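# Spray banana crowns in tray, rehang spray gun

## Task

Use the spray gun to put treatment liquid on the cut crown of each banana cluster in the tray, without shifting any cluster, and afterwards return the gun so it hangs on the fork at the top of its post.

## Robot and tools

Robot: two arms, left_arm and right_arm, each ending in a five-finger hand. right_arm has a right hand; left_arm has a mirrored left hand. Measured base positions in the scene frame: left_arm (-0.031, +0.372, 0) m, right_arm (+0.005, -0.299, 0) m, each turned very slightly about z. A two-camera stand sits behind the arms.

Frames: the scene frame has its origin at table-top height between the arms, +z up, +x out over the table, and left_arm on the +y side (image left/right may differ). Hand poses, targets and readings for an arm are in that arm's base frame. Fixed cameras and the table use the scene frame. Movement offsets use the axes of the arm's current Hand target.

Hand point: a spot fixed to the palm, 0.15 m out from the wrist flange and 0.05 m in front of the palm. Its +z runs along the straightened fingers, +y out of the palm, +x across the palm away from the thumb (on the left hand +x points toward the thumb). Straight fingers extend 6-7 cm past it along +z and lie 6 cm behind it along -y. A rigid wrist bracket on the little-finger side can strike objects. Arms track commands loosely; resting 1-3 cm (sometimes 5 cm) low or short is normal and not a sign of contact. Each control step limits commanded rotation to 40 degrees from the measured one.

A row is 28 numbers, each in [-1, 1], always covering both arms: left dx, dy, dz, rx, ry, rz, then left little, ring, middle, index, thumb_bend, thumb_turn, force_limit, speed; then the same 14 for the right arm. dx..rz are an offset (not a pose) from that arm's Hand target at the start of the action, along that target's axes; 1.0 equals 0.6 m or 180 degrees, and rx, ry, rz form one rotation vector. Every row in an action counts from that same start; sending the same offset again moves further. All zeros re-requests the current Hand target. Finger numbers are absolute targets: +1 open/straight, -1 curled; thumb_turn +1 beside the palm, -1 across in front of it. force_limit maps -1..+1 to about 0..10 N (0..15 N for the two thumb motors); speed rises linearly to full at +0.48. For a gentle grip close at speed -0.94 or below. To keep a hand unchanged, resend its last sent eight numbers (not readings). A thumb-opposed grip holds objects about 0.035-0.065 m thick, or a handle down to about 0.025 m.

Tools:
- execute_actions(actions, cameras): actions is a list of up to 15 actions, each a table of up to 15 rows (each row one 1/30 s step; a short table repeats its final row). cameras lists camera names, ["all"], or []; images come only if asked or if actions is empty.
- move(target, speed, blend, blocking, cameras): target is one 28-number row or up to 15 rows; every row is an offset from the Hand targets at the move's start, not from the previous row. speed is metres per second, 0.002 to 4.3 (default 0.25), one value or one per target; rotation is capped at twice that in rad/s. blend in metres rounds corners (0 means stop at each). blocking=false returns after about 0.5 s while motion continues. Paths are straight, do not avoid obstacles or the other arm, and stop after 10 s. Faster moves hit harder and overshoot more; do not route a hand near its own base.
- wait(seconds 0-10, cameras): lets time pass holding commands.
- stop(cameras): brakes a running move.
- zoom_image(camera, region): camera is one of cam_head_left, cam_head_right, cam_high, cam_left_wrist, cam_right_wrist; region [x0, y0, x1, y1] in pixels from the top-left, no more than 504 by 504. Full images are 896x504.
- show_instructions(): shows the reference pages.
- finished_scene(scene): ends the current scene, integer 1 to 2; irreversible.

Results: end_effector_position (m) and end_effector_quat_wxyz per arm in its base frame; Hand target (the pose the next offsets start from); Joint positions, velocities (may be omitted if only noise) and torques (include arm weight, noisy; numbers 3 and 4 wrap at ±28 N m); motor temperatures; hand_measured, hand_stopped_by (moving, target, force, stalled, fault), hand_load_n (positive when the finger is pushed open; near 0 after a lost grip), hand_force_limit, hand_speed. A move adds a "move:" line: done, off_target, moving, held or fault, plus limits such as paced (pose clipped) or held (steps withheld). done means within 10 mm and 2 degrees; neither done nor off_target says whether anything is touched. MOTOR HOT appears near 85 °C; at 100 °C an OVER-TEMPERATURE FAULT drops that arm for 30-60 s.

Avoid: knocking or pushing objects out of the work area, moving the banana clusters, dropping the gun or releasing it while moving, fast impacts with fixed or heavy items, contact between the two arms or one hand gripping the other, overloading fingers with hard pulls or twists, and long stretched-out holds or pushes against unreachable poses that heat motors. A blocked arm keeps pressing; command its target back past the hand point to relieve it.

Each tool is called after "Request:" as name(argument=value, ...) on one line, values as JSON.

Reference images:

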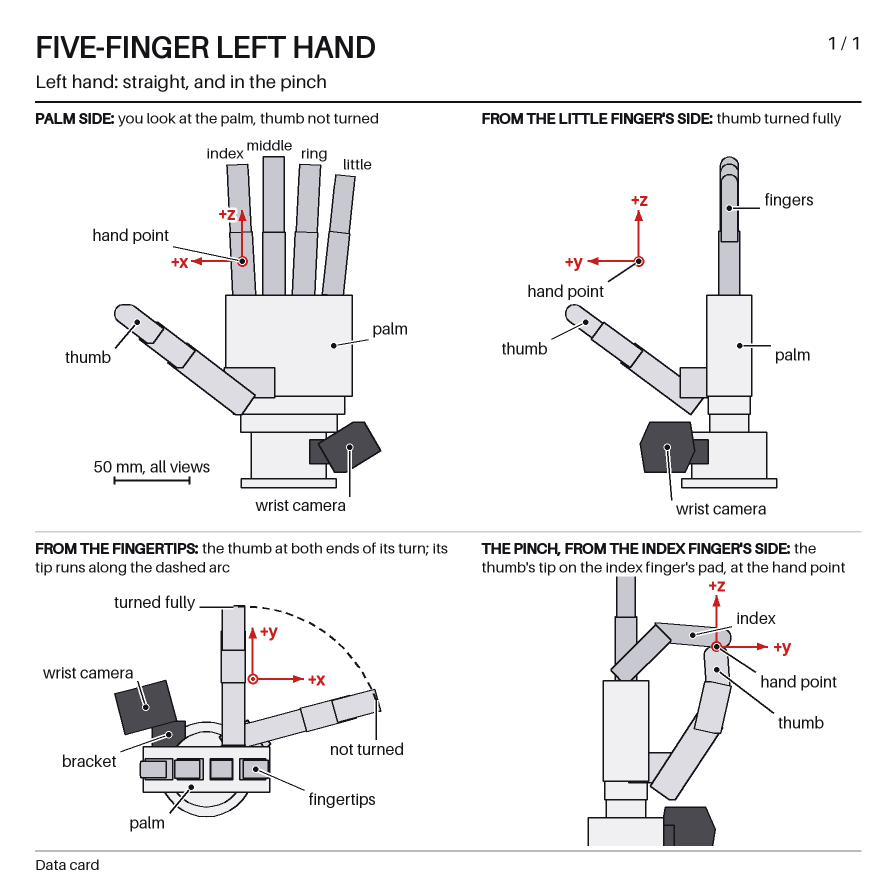

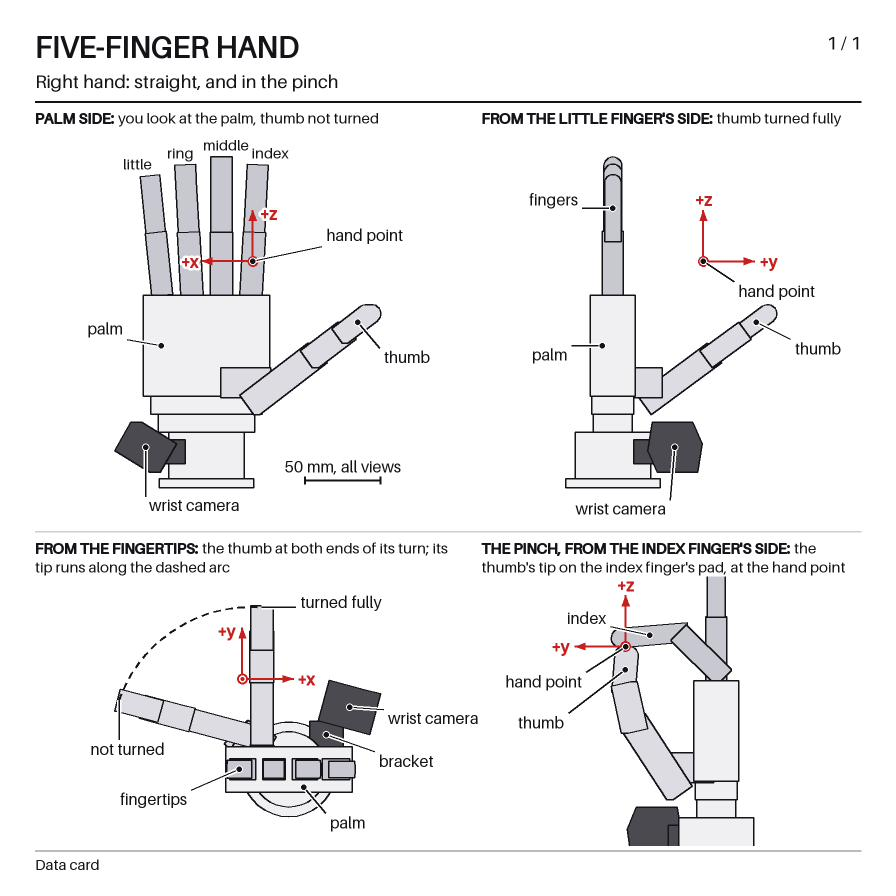

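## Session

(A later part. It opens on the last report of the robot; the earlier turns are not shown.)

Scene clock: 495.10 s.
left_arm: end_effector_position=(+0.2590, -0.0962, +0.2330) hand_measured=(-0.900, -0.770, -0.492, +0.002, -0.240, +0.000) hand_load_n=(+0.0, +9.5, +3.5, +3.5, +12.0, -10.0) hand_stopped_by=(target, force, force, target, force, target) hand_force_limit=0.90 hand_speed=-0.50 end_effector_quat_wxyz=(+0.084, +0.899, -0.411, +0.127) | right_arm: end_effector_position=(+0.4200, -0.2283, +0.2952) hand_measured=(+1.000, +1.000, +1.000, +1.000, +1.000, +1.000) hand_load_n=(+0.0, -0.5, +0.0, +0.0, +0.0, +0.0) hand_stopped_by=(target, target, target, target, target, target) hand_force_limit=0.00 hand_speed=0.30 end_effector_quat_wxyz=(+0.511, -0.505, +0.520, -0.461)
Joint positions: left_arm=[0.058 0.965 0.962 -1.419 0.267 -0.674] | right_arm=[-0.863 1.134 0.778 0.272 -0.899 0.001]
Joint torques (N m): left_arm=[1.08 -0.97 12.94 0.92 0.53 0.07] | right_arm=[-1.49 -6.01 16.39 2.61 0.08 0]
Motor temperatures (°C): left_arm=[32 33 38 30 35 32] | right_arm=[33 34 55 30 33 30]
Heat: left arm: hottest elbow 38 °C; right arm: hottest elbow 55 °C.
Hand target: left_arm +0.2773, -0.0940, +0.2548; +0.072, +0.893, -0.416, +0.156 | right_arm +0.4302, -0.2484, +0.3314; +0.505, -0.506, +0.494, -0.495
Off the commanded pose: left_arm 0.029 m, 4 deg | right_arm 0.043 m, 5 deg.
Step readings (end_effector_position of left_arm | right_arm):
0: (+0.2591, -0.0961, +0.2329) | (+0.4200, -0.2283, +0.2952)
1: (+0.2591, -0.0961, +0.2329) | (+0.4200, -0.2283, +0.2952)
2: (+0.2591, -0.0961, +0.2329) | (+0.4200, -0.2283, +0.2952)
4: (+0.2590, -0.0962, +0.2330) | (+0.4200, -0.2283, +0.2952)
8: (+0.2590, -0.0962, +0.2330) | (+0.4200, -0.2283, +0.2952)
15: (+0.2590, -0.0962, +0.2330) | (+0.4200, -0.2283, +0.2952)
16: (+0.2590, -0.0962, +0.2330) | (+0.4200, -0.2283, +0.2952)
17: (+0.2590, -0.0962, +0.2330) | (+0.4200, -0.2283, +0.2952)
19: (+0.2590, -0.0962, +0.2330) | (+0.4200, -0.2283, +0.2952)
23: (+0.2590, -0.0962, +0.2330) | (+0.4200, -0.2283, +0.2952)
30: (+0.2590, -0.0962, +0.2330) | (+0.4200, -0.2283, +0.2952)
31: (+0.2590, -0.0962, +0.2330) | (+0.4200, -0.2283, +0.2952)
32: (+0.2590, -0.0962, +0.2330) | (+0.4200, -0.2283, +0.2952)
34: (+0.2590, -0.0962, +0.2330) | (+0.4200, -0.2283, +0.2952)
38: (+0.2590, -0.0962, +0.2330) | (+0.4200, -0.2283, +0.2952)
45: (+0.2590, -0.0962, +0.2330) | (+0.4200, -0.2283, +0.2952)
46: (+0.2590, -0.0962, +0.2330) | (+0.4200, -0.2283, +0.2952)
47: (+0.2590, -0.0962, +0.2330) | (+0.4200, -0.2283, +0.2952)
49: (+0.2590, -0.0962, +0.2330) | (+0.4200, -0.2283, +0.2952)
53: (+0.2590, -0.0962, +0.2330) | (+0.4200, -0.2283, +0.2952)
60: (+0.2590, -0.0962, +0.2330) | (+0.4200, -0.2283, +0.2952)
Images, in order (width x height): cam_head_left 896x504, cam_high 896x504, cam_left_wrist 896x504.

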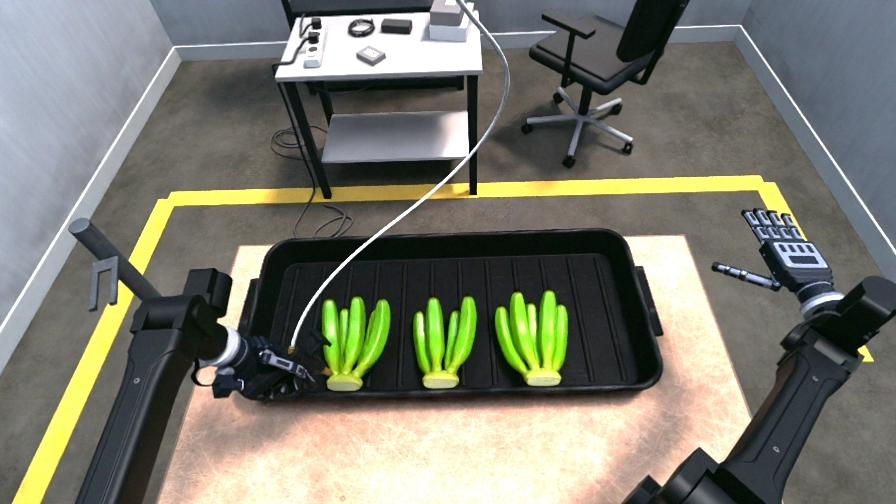

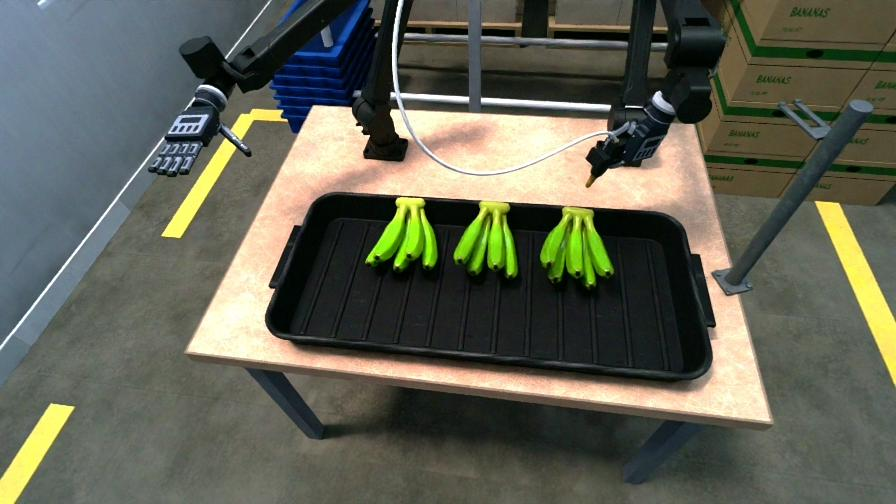

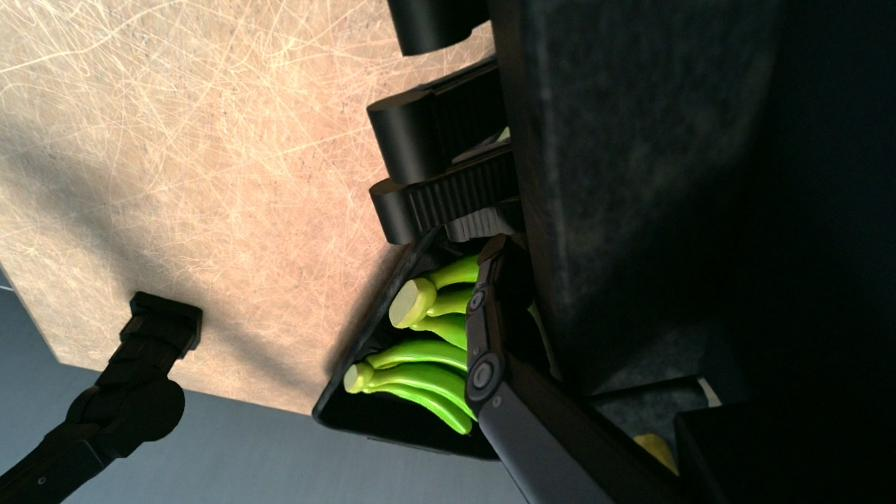

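Request:
execute_actions(actions=[[[0,0,0,0,0,0,0.9,-0.95,-0.95,0.0,-0.92,0.0,0.9,-0.5,0,0,0,0,0,0,1,1,1,1,1,1,0,0.3]],[[0,0,0,0,0,0,0.9,-1.0,-1.0,0.0,-0.92,0.0,1.0,-0.3,0,0,0,0,0,0,1,1,1,1,1,1,0,0.3]],[[0,0,0,0,0,0,0.9,-1.0,-1.0,0.0,-0.92,0.0,1.0,-0.3,0,0,0,0,0,0,1,1,1,1,1,1,0,0.3]]], cameras=["cam_head_left","cam_high","cam_left_wrist"])

Request:
zoom_image(camera="cam_high", region=[530, 120, 650, 240])

Request:
zoom_image(camera="cam_head_left", region=[260, 320, 400, 440])

Scene clock: 497.43 s.
left_arm: end_effector_position=(+0.2590, -0.0962, +0.2330) hand_measured=(+0.900, -1.000, -0.796, +0.002, -0.240, +0.000) hand_load_n=(+0.0, +2.0, +14.0, +3.0, +13.0, -5.5) hand_stopped_by=(target, target, force, target, force, target) hand_force_limit=1.00 hand_speed=-0.30 end_effector_quat_wxyz=(+0.084, +0.899, -0.411, +0.127) | right_arm: end_effector_position=(+0.4200, -0.2283, +0.2952) hand_measured=(+1.000, +1.000, +1.000, +1.000, +1.000, +1.000) hand_load_n=(-0.5, +0.0, +0.0, +0.0, +0.0, -0.5) hand_stopped_by=(target, target, target, target, target, target) hand_force_limit=0.00 hand_speed=0.30 end_effector_quat_wxyz=(+0.511, -0.505, +0.520, -0.461)
Joint positions: left_arm=[0.059 0.965 0.962 -1.419 0.268 -0.673] | right_arm=[-0.863 1.134 0.778 0.272 -0.899 0.001]
Joint torques (N m): left_arm=[0.97 -0.97 12.94 0.92 0.52 0.06] | right_arm=[-1.49 -5.95 16.39 2.61 0.08 0]
Motor temperatures (°C): left_arm=[32 33 38 30 35 32] | right_arm=[33 34 55 30 33 30]
Heat: left arm: hottest elbow 38 °C; right arm: hottest elbow 55 °C.
Hand target: left_arm +0.2773, -0.0939, +0.2548; +0.073, +0.893, -0.416, +0.156 | right_arm +0.4302, -0.2484, +0.3314; +0.505, -0.506, +0.494, -0.495
Off the commanded pose: left_arm 0.029 m, 4 deg | right_arm 0.043 m, 5 deg.
Step readings (end_effector_position of left_arm | right_arm):
0: (+0.2590, -0.0962, +0.2330) | (+0.4200, -0.2283, +0.2952)
1: (+0.2590, -0.0962, +0.2330) | (+0.4200, -0.2283, +0.2952)
2: (+0.2590, -0.0962, +0.2330) | (+0.4200, -0.2283, +0.2952)
4: (+0.2590, -0.0962, +0.2330) | (+0.4200, -0.2283, +0.2952)
8: (+0.2590, -0.0962, +0.2330) | (+0.4200, -0.2283, +0.2952)
15: (+0.2590, -0.0962, +0.2330) | (+0.4200, -0.2283, +0.2952)
16: (+0.2590, -0.0962, +0.2330) | (+0.4200, -0.2283, +0.2952)
17: (+0.2590, -0.0962, +0.2330) | (+0.4200, -0.2283, +0.2952)
19: (+0.2590, -0.0962, +0.2330) | (+0.4200, -0.2283, +0.2952)
23: (+0.2590, -0.0962, +0.2330) | (+0.4200, -0.2283, +0.2952)
30: (+0.2590, -0.0962, +0.2330) | (+0.4200, -0.2283, +0.2952)
31: (+0.2590, -0.0962, +0.2330) | (+0.4200, -0.2283, +0.2952)
32: (+0.2590, -0.0962, +0.2330) | (+0.4200, -0.2283, +0.2952)
34: (+0.2590, -0.0962, +0.2330) | (+0.4200, -0.2283, +0.2952)
38: (+0.2590, -0.0962, +0.2330) | (+0.4200, -0.2283, +0.2952)
45: (+0.2590, -0.0962, +0.2330) | (+0.4200, -0.2283, +0.2952)
Images, in order (width x height): cam_head_left 896x504, cam_high 896x504, cam_left_wrist 896x504.

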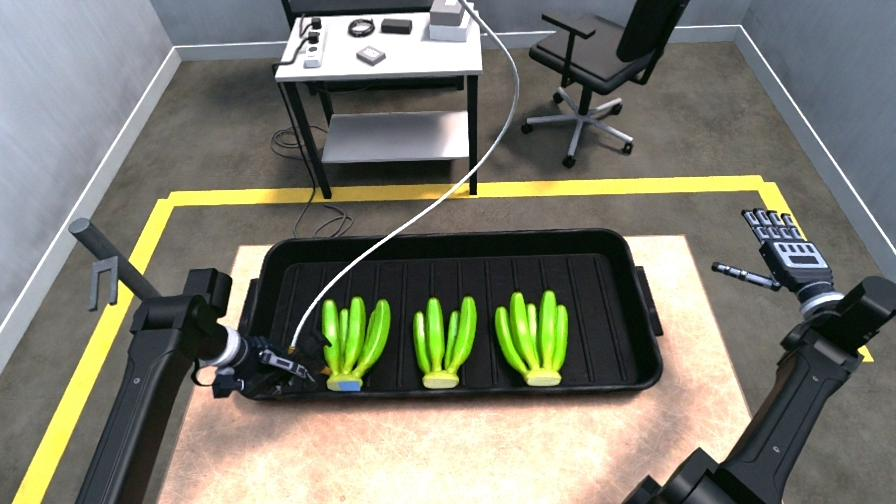

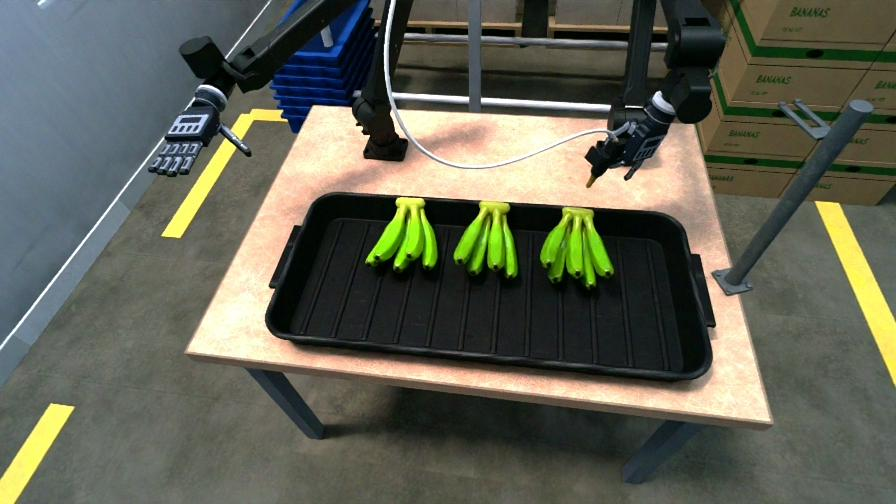

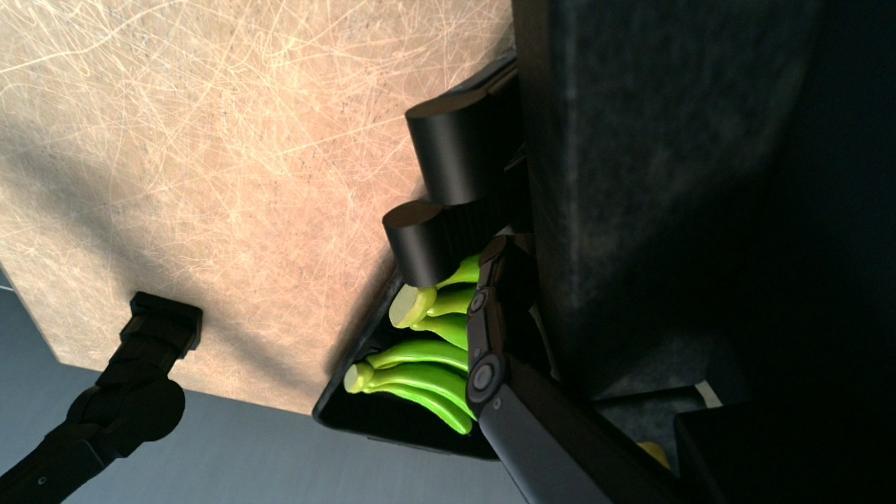

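Scaled by 4.200 from the camera's 896x504 image, which has a finer 1280x720 frame.

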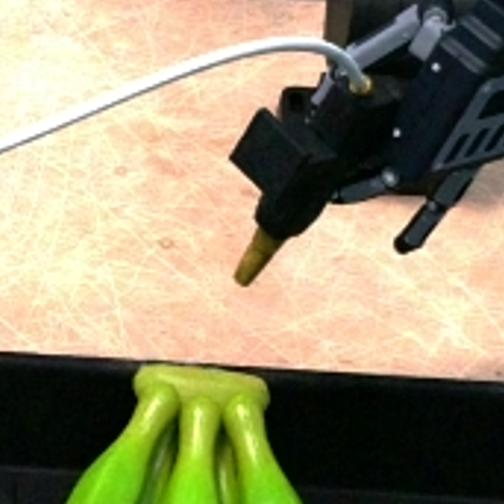

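Scaled by 3.600 from the camera's 896x504 image, which has a finer 1280x720 frame.

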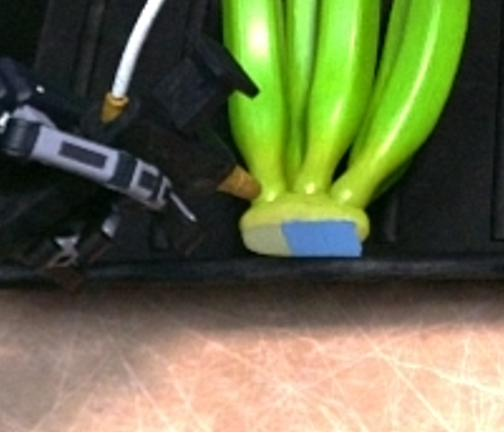

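Request:
move(target=[-0.03,-0.0268,-0.0109,0,0,0,0.9,-1.0,-1.0,0.0,-0.92,0.0,1.0,-0.3,0,0,0,0,0,0,1,1,1,1,1,1,0,0.3], speed=0.06, cameras=["cam_head_left","cam_high"])

Request:
zoom_image(camera="cam_head_left", region=[260, 320, 400, 440])

Scene clock: 498.87 s.
left_arm: end_effector_position=(+0.2646, -0.0720, +0.2337) hand_measured=(+0.900, -1.000, -0.796, +0.002, -0.240, +0.000) hand_load_n=(+0.0, +1.5, +14.0, +3.0, +13.5, -5.5) hand_stopped_by=(target, target, force, target, force, target) hand_force_limit=1.00 hand_speed=-0.30 end_effector_quat_wxyz=(+0.080, +0.897, -0.412, +0.137) | right_arm: end_effector_position=(+0.4200, -0.2283, +0.2952) hand_measured=(+1.000, +1.000, +1.000, +1.000, +1.000, +1.000) hand_load_n=(-0.5, +0.0, +0.0, +0.0, +0.0, -0.5) hand_stopped_by=(target, target, target, target, target, target) hand_force_limit=0.00 hand_speed=0.30 end_effector_quat_wxyz=(+0.511, -0.505, +0.520, -0.461)
Joint positions: left_arm=[0.152 0.978 0.971 -1.419 0.285 -0.579] | right_arm=[-0.863 1.134 0.778 0.272 -0.899 0.001]
Joint torques (N m): left_arm=[0.97 -1.03 12.94 0.13 0.57 0.11] | right_arm=[-1.49 -6.01 16.39 2.62 0.07 0]
Motor temperatures (°C): left_arm=[32 33 39 30 35 32] | right_arm=[33 34 55 30 33 30]
Heat: left arm: hottest elbow 39 °C; right arm: hottest elbow 55 °C.
Hand target: left_arm +0.2772, -0.0689, +0.2548; +0.072, +0.893, -0.416, +0.156 | right_arm +0.4302, -0.2484, +0.3314; +0.505, -0.506, +0.494, -0.495
Off the commanded pose: left_arm 0.025 m, 3 deg | right_arm 0.043 m, 5 deg.
move: off_target (left_arm, right_arm)
Images, in order (width x height): cam_head_left 896x504, cam_high 896x504.

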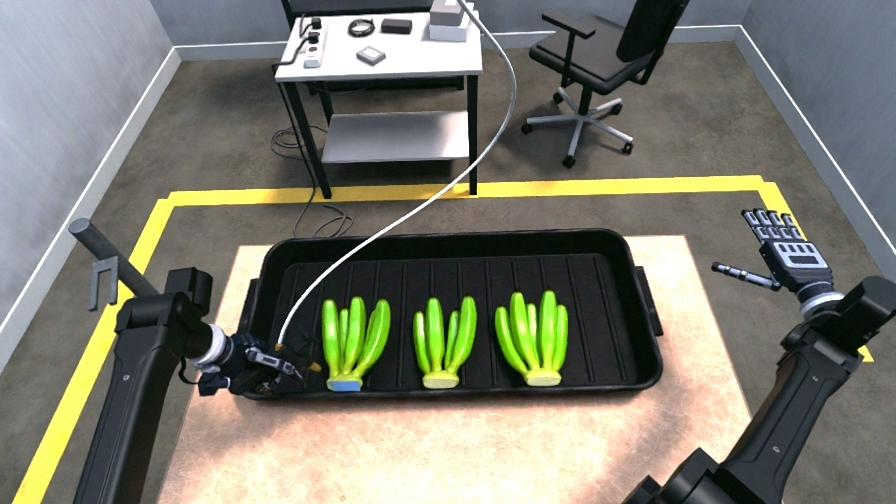

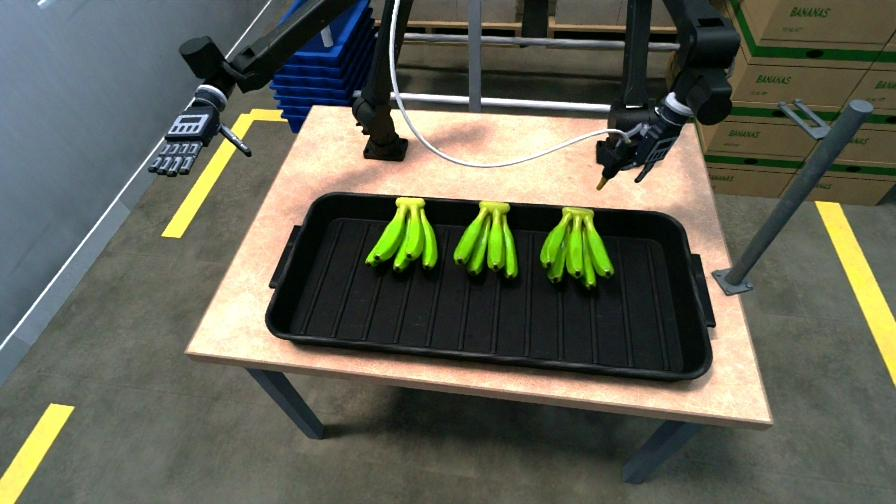

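Scaled by 3.600 from the camera's 896x504 image, which has a finer 1280x720 frame.

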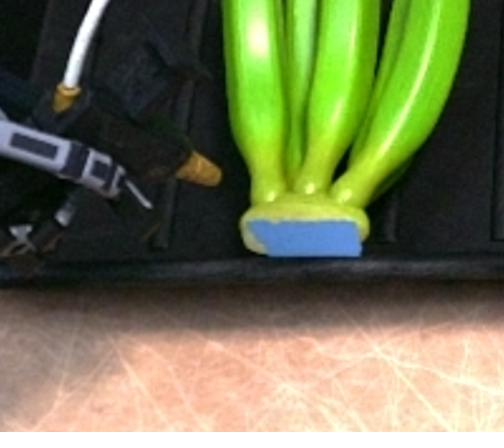

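Request:
move(target=[[-0.036,0.0,-0.01,0,0,0,0.9,-1.0,-1.0,0.0,-0.92,0.0,1.0,-0.3,0,0,0,0,0,0,1,1,1,1,1,1,0,0.3],[-0.018,0.0276,-0.0096,0,0,0,0.9,-1.0,-1.0,0.0,-0.92,0.0,1.0,-0.3,0,0,0,0,0,0,1,1,1,1,1,1,0,0.3],[0.03,0.0268,0.0109,0,0,0,0.9,-1.0,-1.0,0.0,-0.92,0.0,1.0,-0.3,0,0,0,0,0,0,1,1,1,1,1,1,0,0.3]], speed=0.06, cameras=["cam_head_left","cam_high"])

Request:
zoom_image(camera="cam_head_left", region=[260, 320, 400, 440])

Scene clock: 502.03 s.
left_arm: end_effector_position=(+0.2608, -0.0908, +0.2362) hand_measured=(+0.900, -1.000, -0.796, +0.002, -0.240, +0.000) hand_load_n=(+0.0, +2.0, +13.5, +3.0, +13.0, -5.5) hand_stopped_by=(target, target, force, target, force, target) hand_force_limit=1.00 hand_speed=-0.30 end_effector_quat_wxyz=(+0.082, +0.896, -0.415, +0.132) | right_arm: end_effector_position=(+0.4200, -0.2283, +0.2952) hand_measured=(+1.000, +1.000, +1.000, +1.000, +1.000, +1.000) hand_load_n=(+0.0, +0.0, +0.0, +0.0, +0.0, +0.0) hand_stopped_by=(target, target, target, target, target, target) hand_force_limit=0.00 hand_speed=0.30 end_effector_quat_wxyz=(+0.511, -0.505, +0.520, -0.461)
Joint positions: left_arm=[0.08 0.967 0.971 -1.422 0.273 -0.645] | right_arm=[-0.863 1.134 0.778 0.272 -0.899 0.001]
Joint torques (N m): left_arm=[-0.5 -1.03 12.29 1.03 0.42 -0.2] | right_arm=[-1.49 -6.01 16.39 2.61 0.07 0]
Motor temperatures (°C): left_arm=[32 33 39 30 35 32] | right_arm=[33 34 55 30 33 30]
Heat: left arm: hottest elbow 39 °C; right arm: hottest elbow 55 °C.
Hand target: left_arm +0.2773, -0.0940, +0.2547; +0.073, +0.893, -0.416, +0.156 | right_arm +0.4302, -0.2484, +0.3314; +0.505, -0.506, +0.494, -0.495
Off the commanded pose: left_arm 0.025 m, 3 deg | right_arm 0.043 m, 5 deg.
move: off_target (left_arm, right_arm)
Images, in order (width x height): cam_head_left 896x504, cam_high 896x504.

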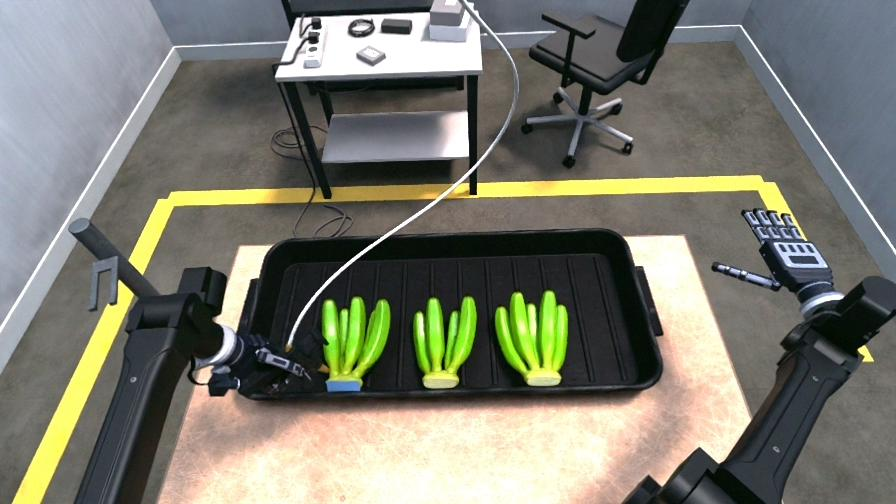

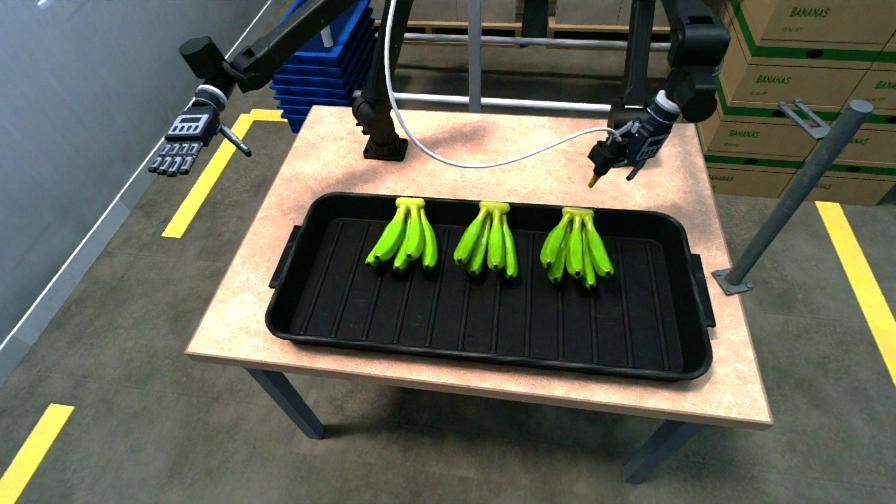

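Scaled by 3.600 from the camera's 896x504 image, which has a finer 1280x720 frame.

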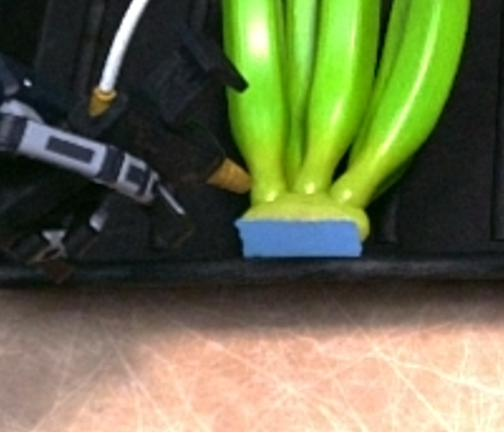

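Request:
move(target=[0.2315,0.1908,0.0665,0,0,0,0.9,0.0,0.0,0.0,-0.92,0.0,0.1,-0.2,0,0,0,0,0,0,1,1,1,1,1,1,0,0.3], speed=0.12, cameras=["cam_head_left","cam_high"])

Request:
zoom_image(camera="cam_head_left", region=[360, 320, 500, 440])

Request:
zoom_image(camera="cam_high", region=[440, 120, 560, 240])

Scene clock: 504.97 s.
left_arm: end_effector_position=(+0.2652, -0.2629, +0.2372) hand_measured=(+0.900, +0.000, +0.000, +0.002, -0.240, +0.000) hand_load_n=(+0.0, +0.0, +0.0, +4.0, +13.0, -8.0) hand_stopped_by=(target, target, target, target, force, target) hand_force_limit=0.10 hand_speed=-0.20 end_effector_quat_wxyz=(+0.066, +0.897, -0.419, +0.122) | right_arm: end_effector_position=(+0.4200, -0.2283, +0.2952) hand_measured=(+1.000, +1.000, +1.000, +1.000, +1.000, +1.000) hand_load_n=(+0.0, +0.0, -0.5, +0.0, +0.0, +0.0) hand_stopped_by=(target, target, target, target, target, target) hand_force_limit=0.00 hand_speed=0.30 end_effector_quat_wxyz=(+0.511, -0.505, +0.520, -0.461)
Joint positions: left_arm=[-0.545 1.083 1.055 -1.284 0.105 -1.256] | right_arm=[-0.863 1.134 0.778 0.272 -0.899 0.001]
Joint torques (N m): left_arm=[-0.44 -2.37 13.41 1.42 0.12 -0.16] | right_arm=[-1.49 -5.95 16.4 2.62 0.07 0]
Motor temperatures (°C): left_arm=[32 33 39 30 35 32] | right_arm=[33 34 55 30 33 30]
Heat: left arm: hottest elbow 39 °C; right arm: hottest elbow 55 °C.
Hand target: left_arm +0.2825, -0.2780, +0.2643; +0.073, +0.893, -0.416, +0.156 | right_arm +0.4302, -0.2484, +0.3314; +0.505, -0.506, +0.494, -0.495
Off the commanded pose: left_arm 0.036 m, 4 deg | right_arm 0.043 m, 5 deg.
move: off_target (left_arm, right_arm)
Images, in order (width x height): cam_head_left 896x504, cam_high 896x504.

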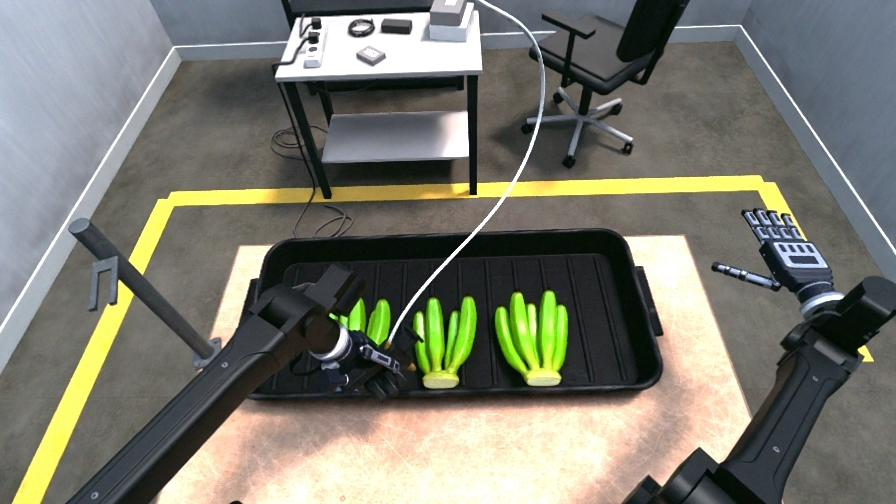

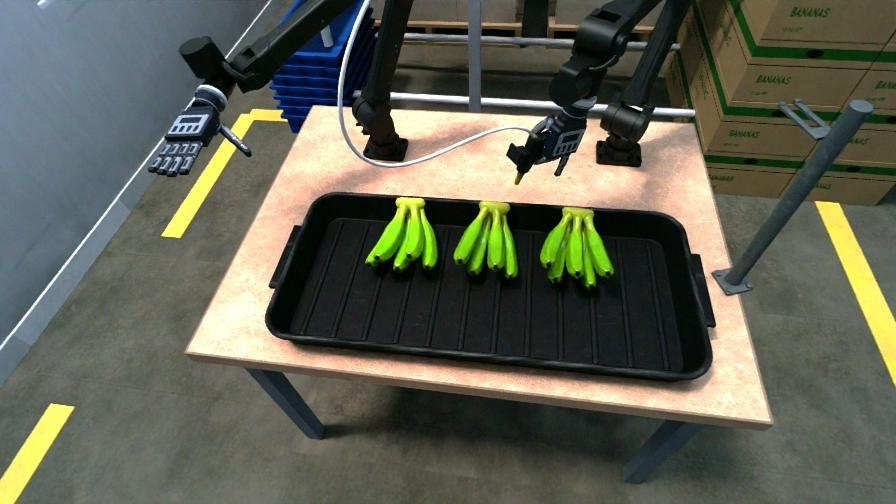

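Scaled by 3.600 from the camera's 896x504 image, which has a finer 1280x720 frame.

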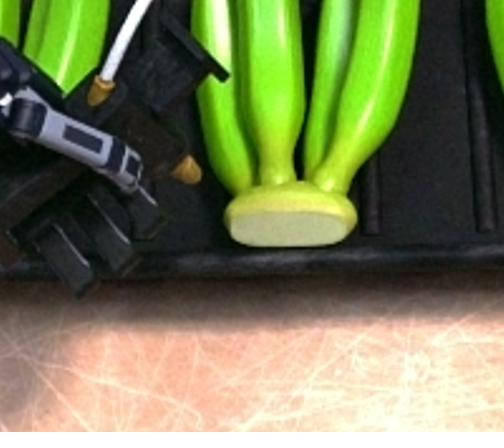

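Scaled by 4.200 from the camera's 896x504 image, which has a finer 1280x720 frame.

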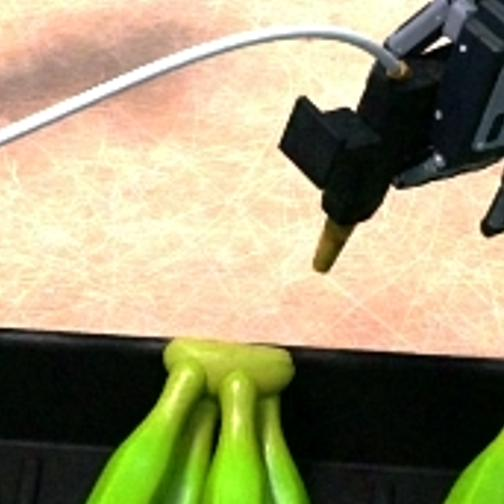

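Request:
execute_actions(actions=[[[0,0,0,0,0,0,0.9,-0.95,-0.95,0.0,-0.92,0.0,0.6,-0.3,0,0,0,0,0,0,1,1,1,1,1,1,0,0.3]],[[0,0,0,0,0,0,0.9,-0.95,-0.95,0.0,-0.92,0.0,0.6,-0.3,0,0,0,0,0,0,1,1,1,1,1,1,0,0.3]],[[0,0,0,0,0,0,0.9,-1.0,-1.0,0.0,-0.92,0.0,1.0,-0.3,0,0,0,0,0,0,1,1,1,1,1,1,0,0.3]],[[0,0,0,0,0,0,0.9,-1.0,-1.0,0.0,-0.92,0.0,1.0,-0.3,0,0,0,0,0,0,1,1,1,1,1,1,0,0.3]]], cameras=["cam_head_left","cam_high"])

Request:
zoom_image(camera="cam_head_left", region=[360, 320, 500, 440])

Scene clock: 507.63 s.
left_arm: end_effector_position=(+0.2654, -0.2628, +0.2371) hand_measured=(+0.900, -0.998, -0.752, +0.002, -0.240, +0.000) hand_load_n=(+0.5, +6.0, +9.5, +3.0, +11.0, -10.5) hand_stopped_by=(target, target, force, target, force, target) hand_force_limit=1.00 hand_speed=-0.30 end_effector_quat_wxyz=(+0.066, +0.898, -0.418, +0.122) | right_arm: end_effector_position=(+0.4200, -0.2283, +0.2952) hand_measured=(+1.000, +1.000, +1.000, +1.000, +1.000, +1.000) hand_load_n=(+0.0, +0.0, +0.0, -0.5, -0.5, -0.5) hand_stopped_by=(target, target, target, target, target, target) hand_force_limit=0.00 hand_speed=0.30 end_effector_quat_wxyz=(+0.511, -0.505, +0.520, -0.461)
Joint positions: left_arm=[-0.545 1.084 1.055 -1.284 0.104 -1.257] | right_arm=[-0.863 1.134 0.778 0.272 -0.899 0.001]
Joint torques (N m): left_arm=[-0.44 -2.67 13.41 1.42 0.13 -0.21] | right_arm=[-1.55 -5.95 16.39 2.62 0.07 0]
Motor temperatures (°C): left_arm=[32 33 40 30 35 32] | right_arm=[33 34 55 30 33 30]
Heat: left arm: hottest elbow 40 °C; right arm: hottest elbow 55 °C.
Hand target: left_arm +0.2825, -0.2780, +0.2643; +0.072, +0.893, -0.416, +0.156 | right_arm +0.4302, -0.2484, +0.3314; +0.505, -0.506, +0.494, -0.495
Off the commanded pose: left_arm 0.036 m, 4 deg | right_arm 0.043 m, 5 deg.
Step readings (end_effector_position of left_arm | right_arm):
0: (+0.2652, -0.2629, +0.2373) | (+0.4200, -0.2283, +0.2952)
1: (+0.2652, -0.2629, +0.2373) | (+0.4200, -0.2283, +0.2952)
2: (+0.2652, -0.2629, +0.2373) | (+0.4200, -0.2283, +0.2952)
4: (+0.2653, -0.2629, +0.2372) | (+0.4200, -0.2283, +0.2952)
8: (+0.2653, -0.2629, +0.2371) | (+0.4200, -0.2283, +0.2952)
15: (+0.2654, -0.2628, +0.2371) | (+0.4200, -0.2283, +0.2952)
16: (+0.2654, -0.2628, +0.2371) | (+0.4200, -0.2283, +0.2952)
17: (+0.2654, -0.2628, +0.2371) | (+0.4200, -0.2283, +0.2952)
19: (+0.2654, -0.2628, +0.2371) | (+0.4200, -0.2283, +0.2952)
23: (+0.2654, -0.2628, +0.2371) | (+0.4200, -0.2283, +0.2952)
30: (+0.2654, -0.2628, +0.2371) | (+0.4200, -0.2283, +0.2952)
31: (+0.2654, -0.2628, +0.2371) | (+0.4200, -0.2283, +0.2952)
32: (+0.2654, -0.2628, +0.2371) | (+0.4200, -0.2283, +0.2952)
34: (+0.2654, -0.2628, +0.2371) | (+0.4200, -0.2283, +0.2952)
38: (+0.2654, -0.2628, +0.2371) | (+0.4200, -0.2283, +0.2952)
45: (+0.2654, -0.2628, +0.2371) | (+0.4200, -0.2283, +0.2952)
46: (+0.2654, -0.2628, +0.2371) | (+0.4200, -0.2283, +0.2952)
47: (+0.2654, -0.2628, +0.2371) | (+0.4200, -0.2283, +0.2952)
49: (+0.2654, -0.2628, +0.2371) | (+0.4200, -0.2283, +0.2952)
53: (+0.2654, -0.2628, +0.2371) | (+0.4200, -0.2283, +0.2952)
60: (+0.2654, -0.2628, +0.2371) | (+0.4200, -0.2283, +0.2952)
Images, in order (width x height): cam_head_left 896x504, cam_high 896x504.

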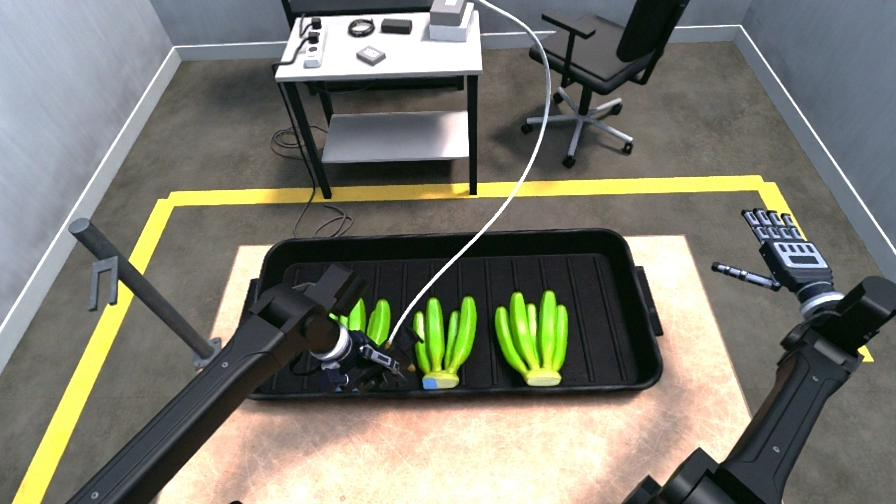

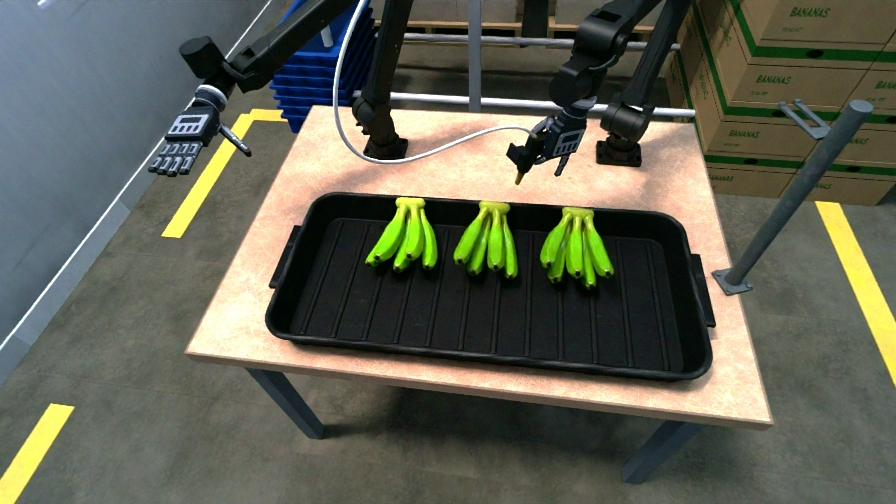

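Scaled by 3.600 from the camera's 896x504 image, which has a finer 1280x720 frame.

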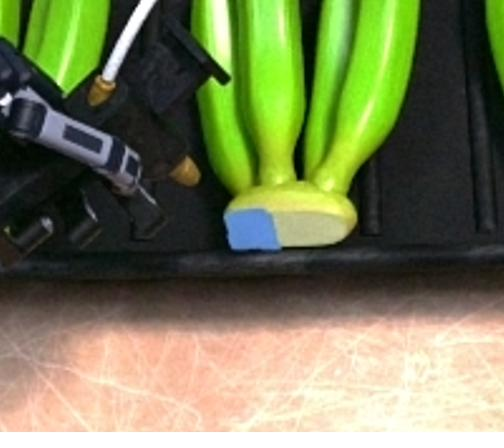

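Request:
move(target=[0.048,0.0429,0.0175,0,0,0,0.9,-1.0,-1.0,0.0,-0.92,0.0,1.0,-0.3,0,0,0,0,0,0,1,1,1,1,1,1,0,0.3], speed=0.05, cameras=["cam_head_left","cam_high"])

Request:
zoom_image(camera="cam_head_left", region=[360, 320, 500, 440])

Scene clock: 509.33 s.
left_arm: end_effector_position=(+0.2662, -0.3009, +0.2367) hand_measured=(+0.900, -0.998, -0.752, +0.002, -0.240, +0.000) hand_load_n=(+0.0, +6.0, +9.5, +3.5, +11.0, -10.5) hand_stopped_by=(target, target, force, target, force, target) hand_force_limit=1.00 hand_speed=-0.30 end_effector_quat_wxyz=(+0.063, +0.897, -0.420, +0.122) | right_arm: end_effector_position=(+0.4200, -0.2283, +0.2952) hand_measured=(+1.000, +1.000, +1.000, +1.000, +1.000, +1.000) hand_load_n=(+0.0, +0.0, +0.0, +0.0, +0.0, -0.5) hand_stopped_by=(target, target, target, target, target, target) hand_force_limit=0.00 hand_speed=0.30 end_effector_quat_wxyz=(+0.511, -0.505, +0.520, -0.461)
Joint positions: left_arm=[-0.646 1.143 1.097 -1.259 0.072 -1.351] | right_arm=[-0.863 1.134 0.778 0.272 -0.899 0.001]
Joint torques (N m): left_arm=[-0.38 -3.55 13.42 1.44 0.06 -0.17] | right_arm=[-1.49 -5.95 16.4 2.61 0.07 0]
Motor temperatures (°C): left_arm=[32 33 40 30 35 32] | right_arm=[33 34 55 30 33 30]
Heat: left arm: hottest elbow 40 °C; right arm: hottest elbow 55 °C.
Hand target: left_arm +0.2825, -0.3180, +0.2642; +0.072, +0.893, -0.416, +0.156 | right_arm +0.4302, -0.2484, +0.3314; +0.505, -0.506, +0.494, -0.495
Off the commanded pose: left_arm 0.036 m, 4 deg | right_arm 0.043 m, 5 deg.
move: off_target (left_arm, right_arm)
Images, in order (width x height): cam_head_left 896x504, cam_high 896x504.

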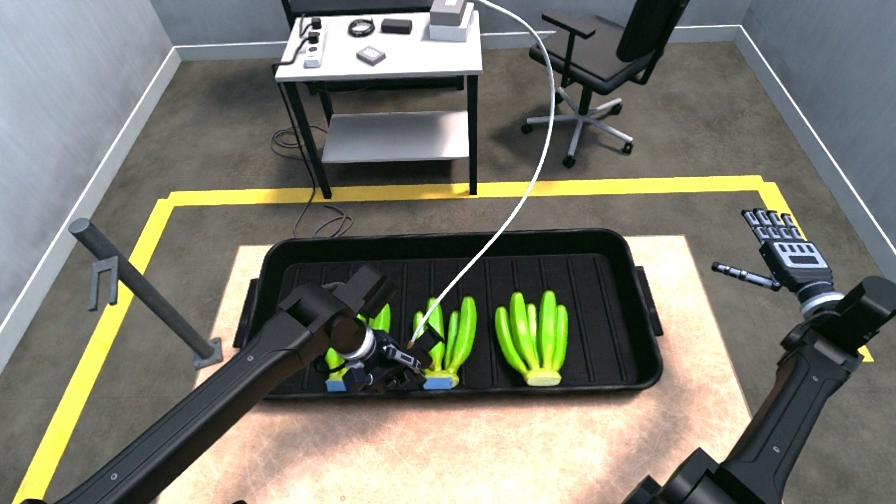

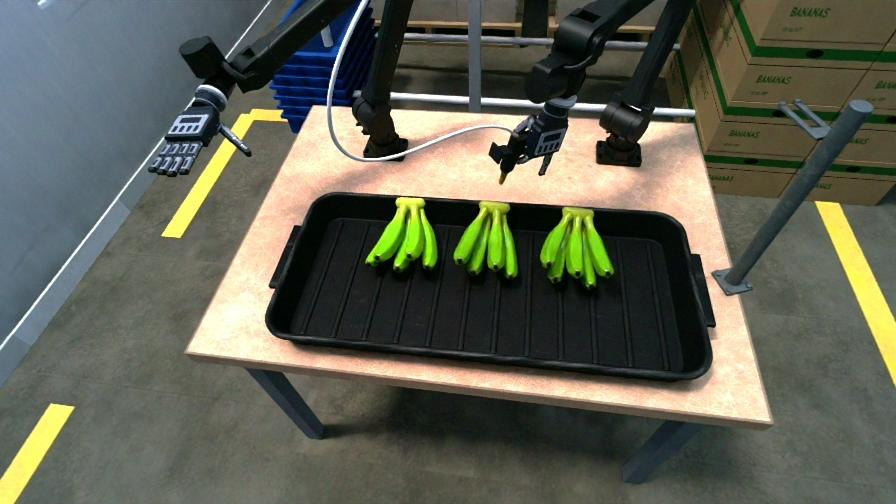

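Scaled by 3.600 from the camera's 896x504 image, which has a finer 1280x720 frame.

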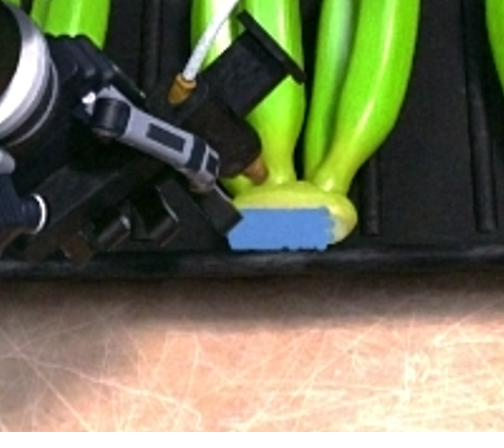

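Request:
move(target=[0.024,0.0214,0.0087,0,0,0,0.9,-1.0,-1.0,0.0,-0.92,0.0,1.0,-0.3,0,0,0,0,0,0,1,1,1,1,1,1,0,0.3], speed=0.05, cameras=["cam_head_left","cam_high"])

Request:
zoom_image(camera="cam_head_left", region=[360, 320, 500, 440])

Scene clock: 510.57 s.
left_arm: end_effector_position=(+0.2667, -0.3201, +0.2364) hand_measured=(+0.900, -0.998, -0.752, +0.002, -0.240, +0.000) hand_load_n=(+0.0, +6.0, +9.5, +3.5, +11.0, -10.0) hand_stopped_by=(target, target, force, target, force, target) hand_force_limit=1.00 hand_speed=-0.30 end_effector_quat_wxyz=(+0.062, +0.897, -0.421, +0.123) | right_arm: end_effector_position=(+0.4200, -0.2283, +0.2952) hand_measured=(+1.000, +1.000, +1.000, +1.000, +1.000, +1.000) hand_load_n=(+0.0, +0.0, +0.0, +0.0, -0.5, +0.0) hand_stopped_by=(target, target, target, target, target, target) hand_force_limit=0.00 hand_speed=0.30 end_effector_quat_wxyz=(+0.511, -0.505, +0.520, -0.461)
Joint positions: left_arm=[-0.692 1.176 1.123 -1.248 0.058 -1.394] | right_arm=[-0.863 1.134 0.778 0.272 -0.899 0.001]
Joint torques (N m): left_arm=[-0.44 -3.96 13.44 1.44 0.02 -0.2] | right_arm=[-1.49 -5.95 16.39 2.62 0.07 0]
Motor temperatures (°C): left_arm=[32 33 40 30 35 32] | right_arm=[33 34 55 30 33 30]
Heat: left arm: hottest elbow 40 °C; right arm: hottest elbow 55 °C.
Hand target: left_arm +0.2825, -0.3380, +0.2641; +0.072, +0.893, -0.416, +0.156 | right_arm +0.4302, -0.2484, +0.3314; +0.505, -0.506, +0.494, -0.495
Off the commanded pose: left_arm 0.037 m, 4 deg | right_arm 0.043 m, 5 deg.
move: off_target (left_arm, right_arm)
Images, in order (width x height): cam_head_left 896x504, cam_high 896x504.

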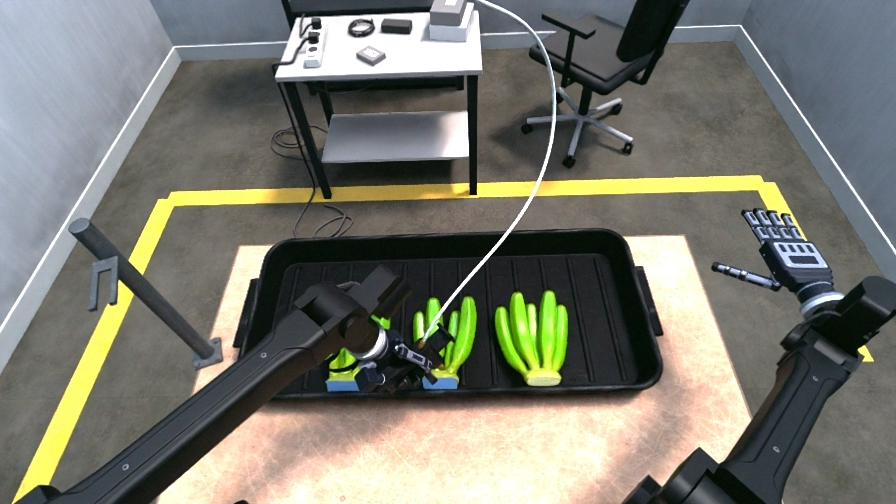

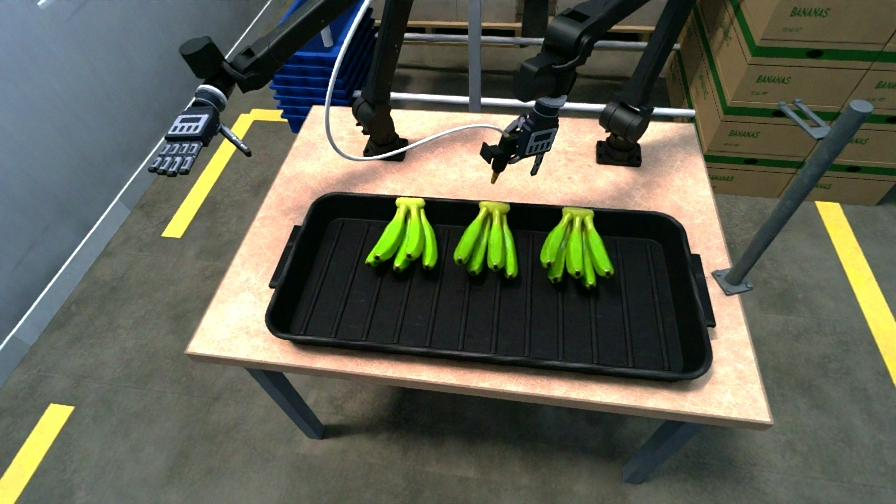

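Scaled by 3.600 from the camera's 896x504 image, which has a finer 1280x720 frame.

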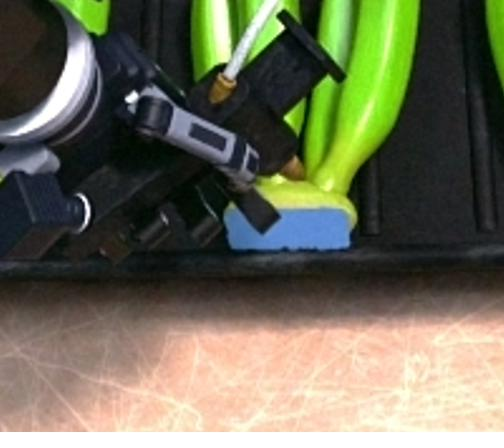

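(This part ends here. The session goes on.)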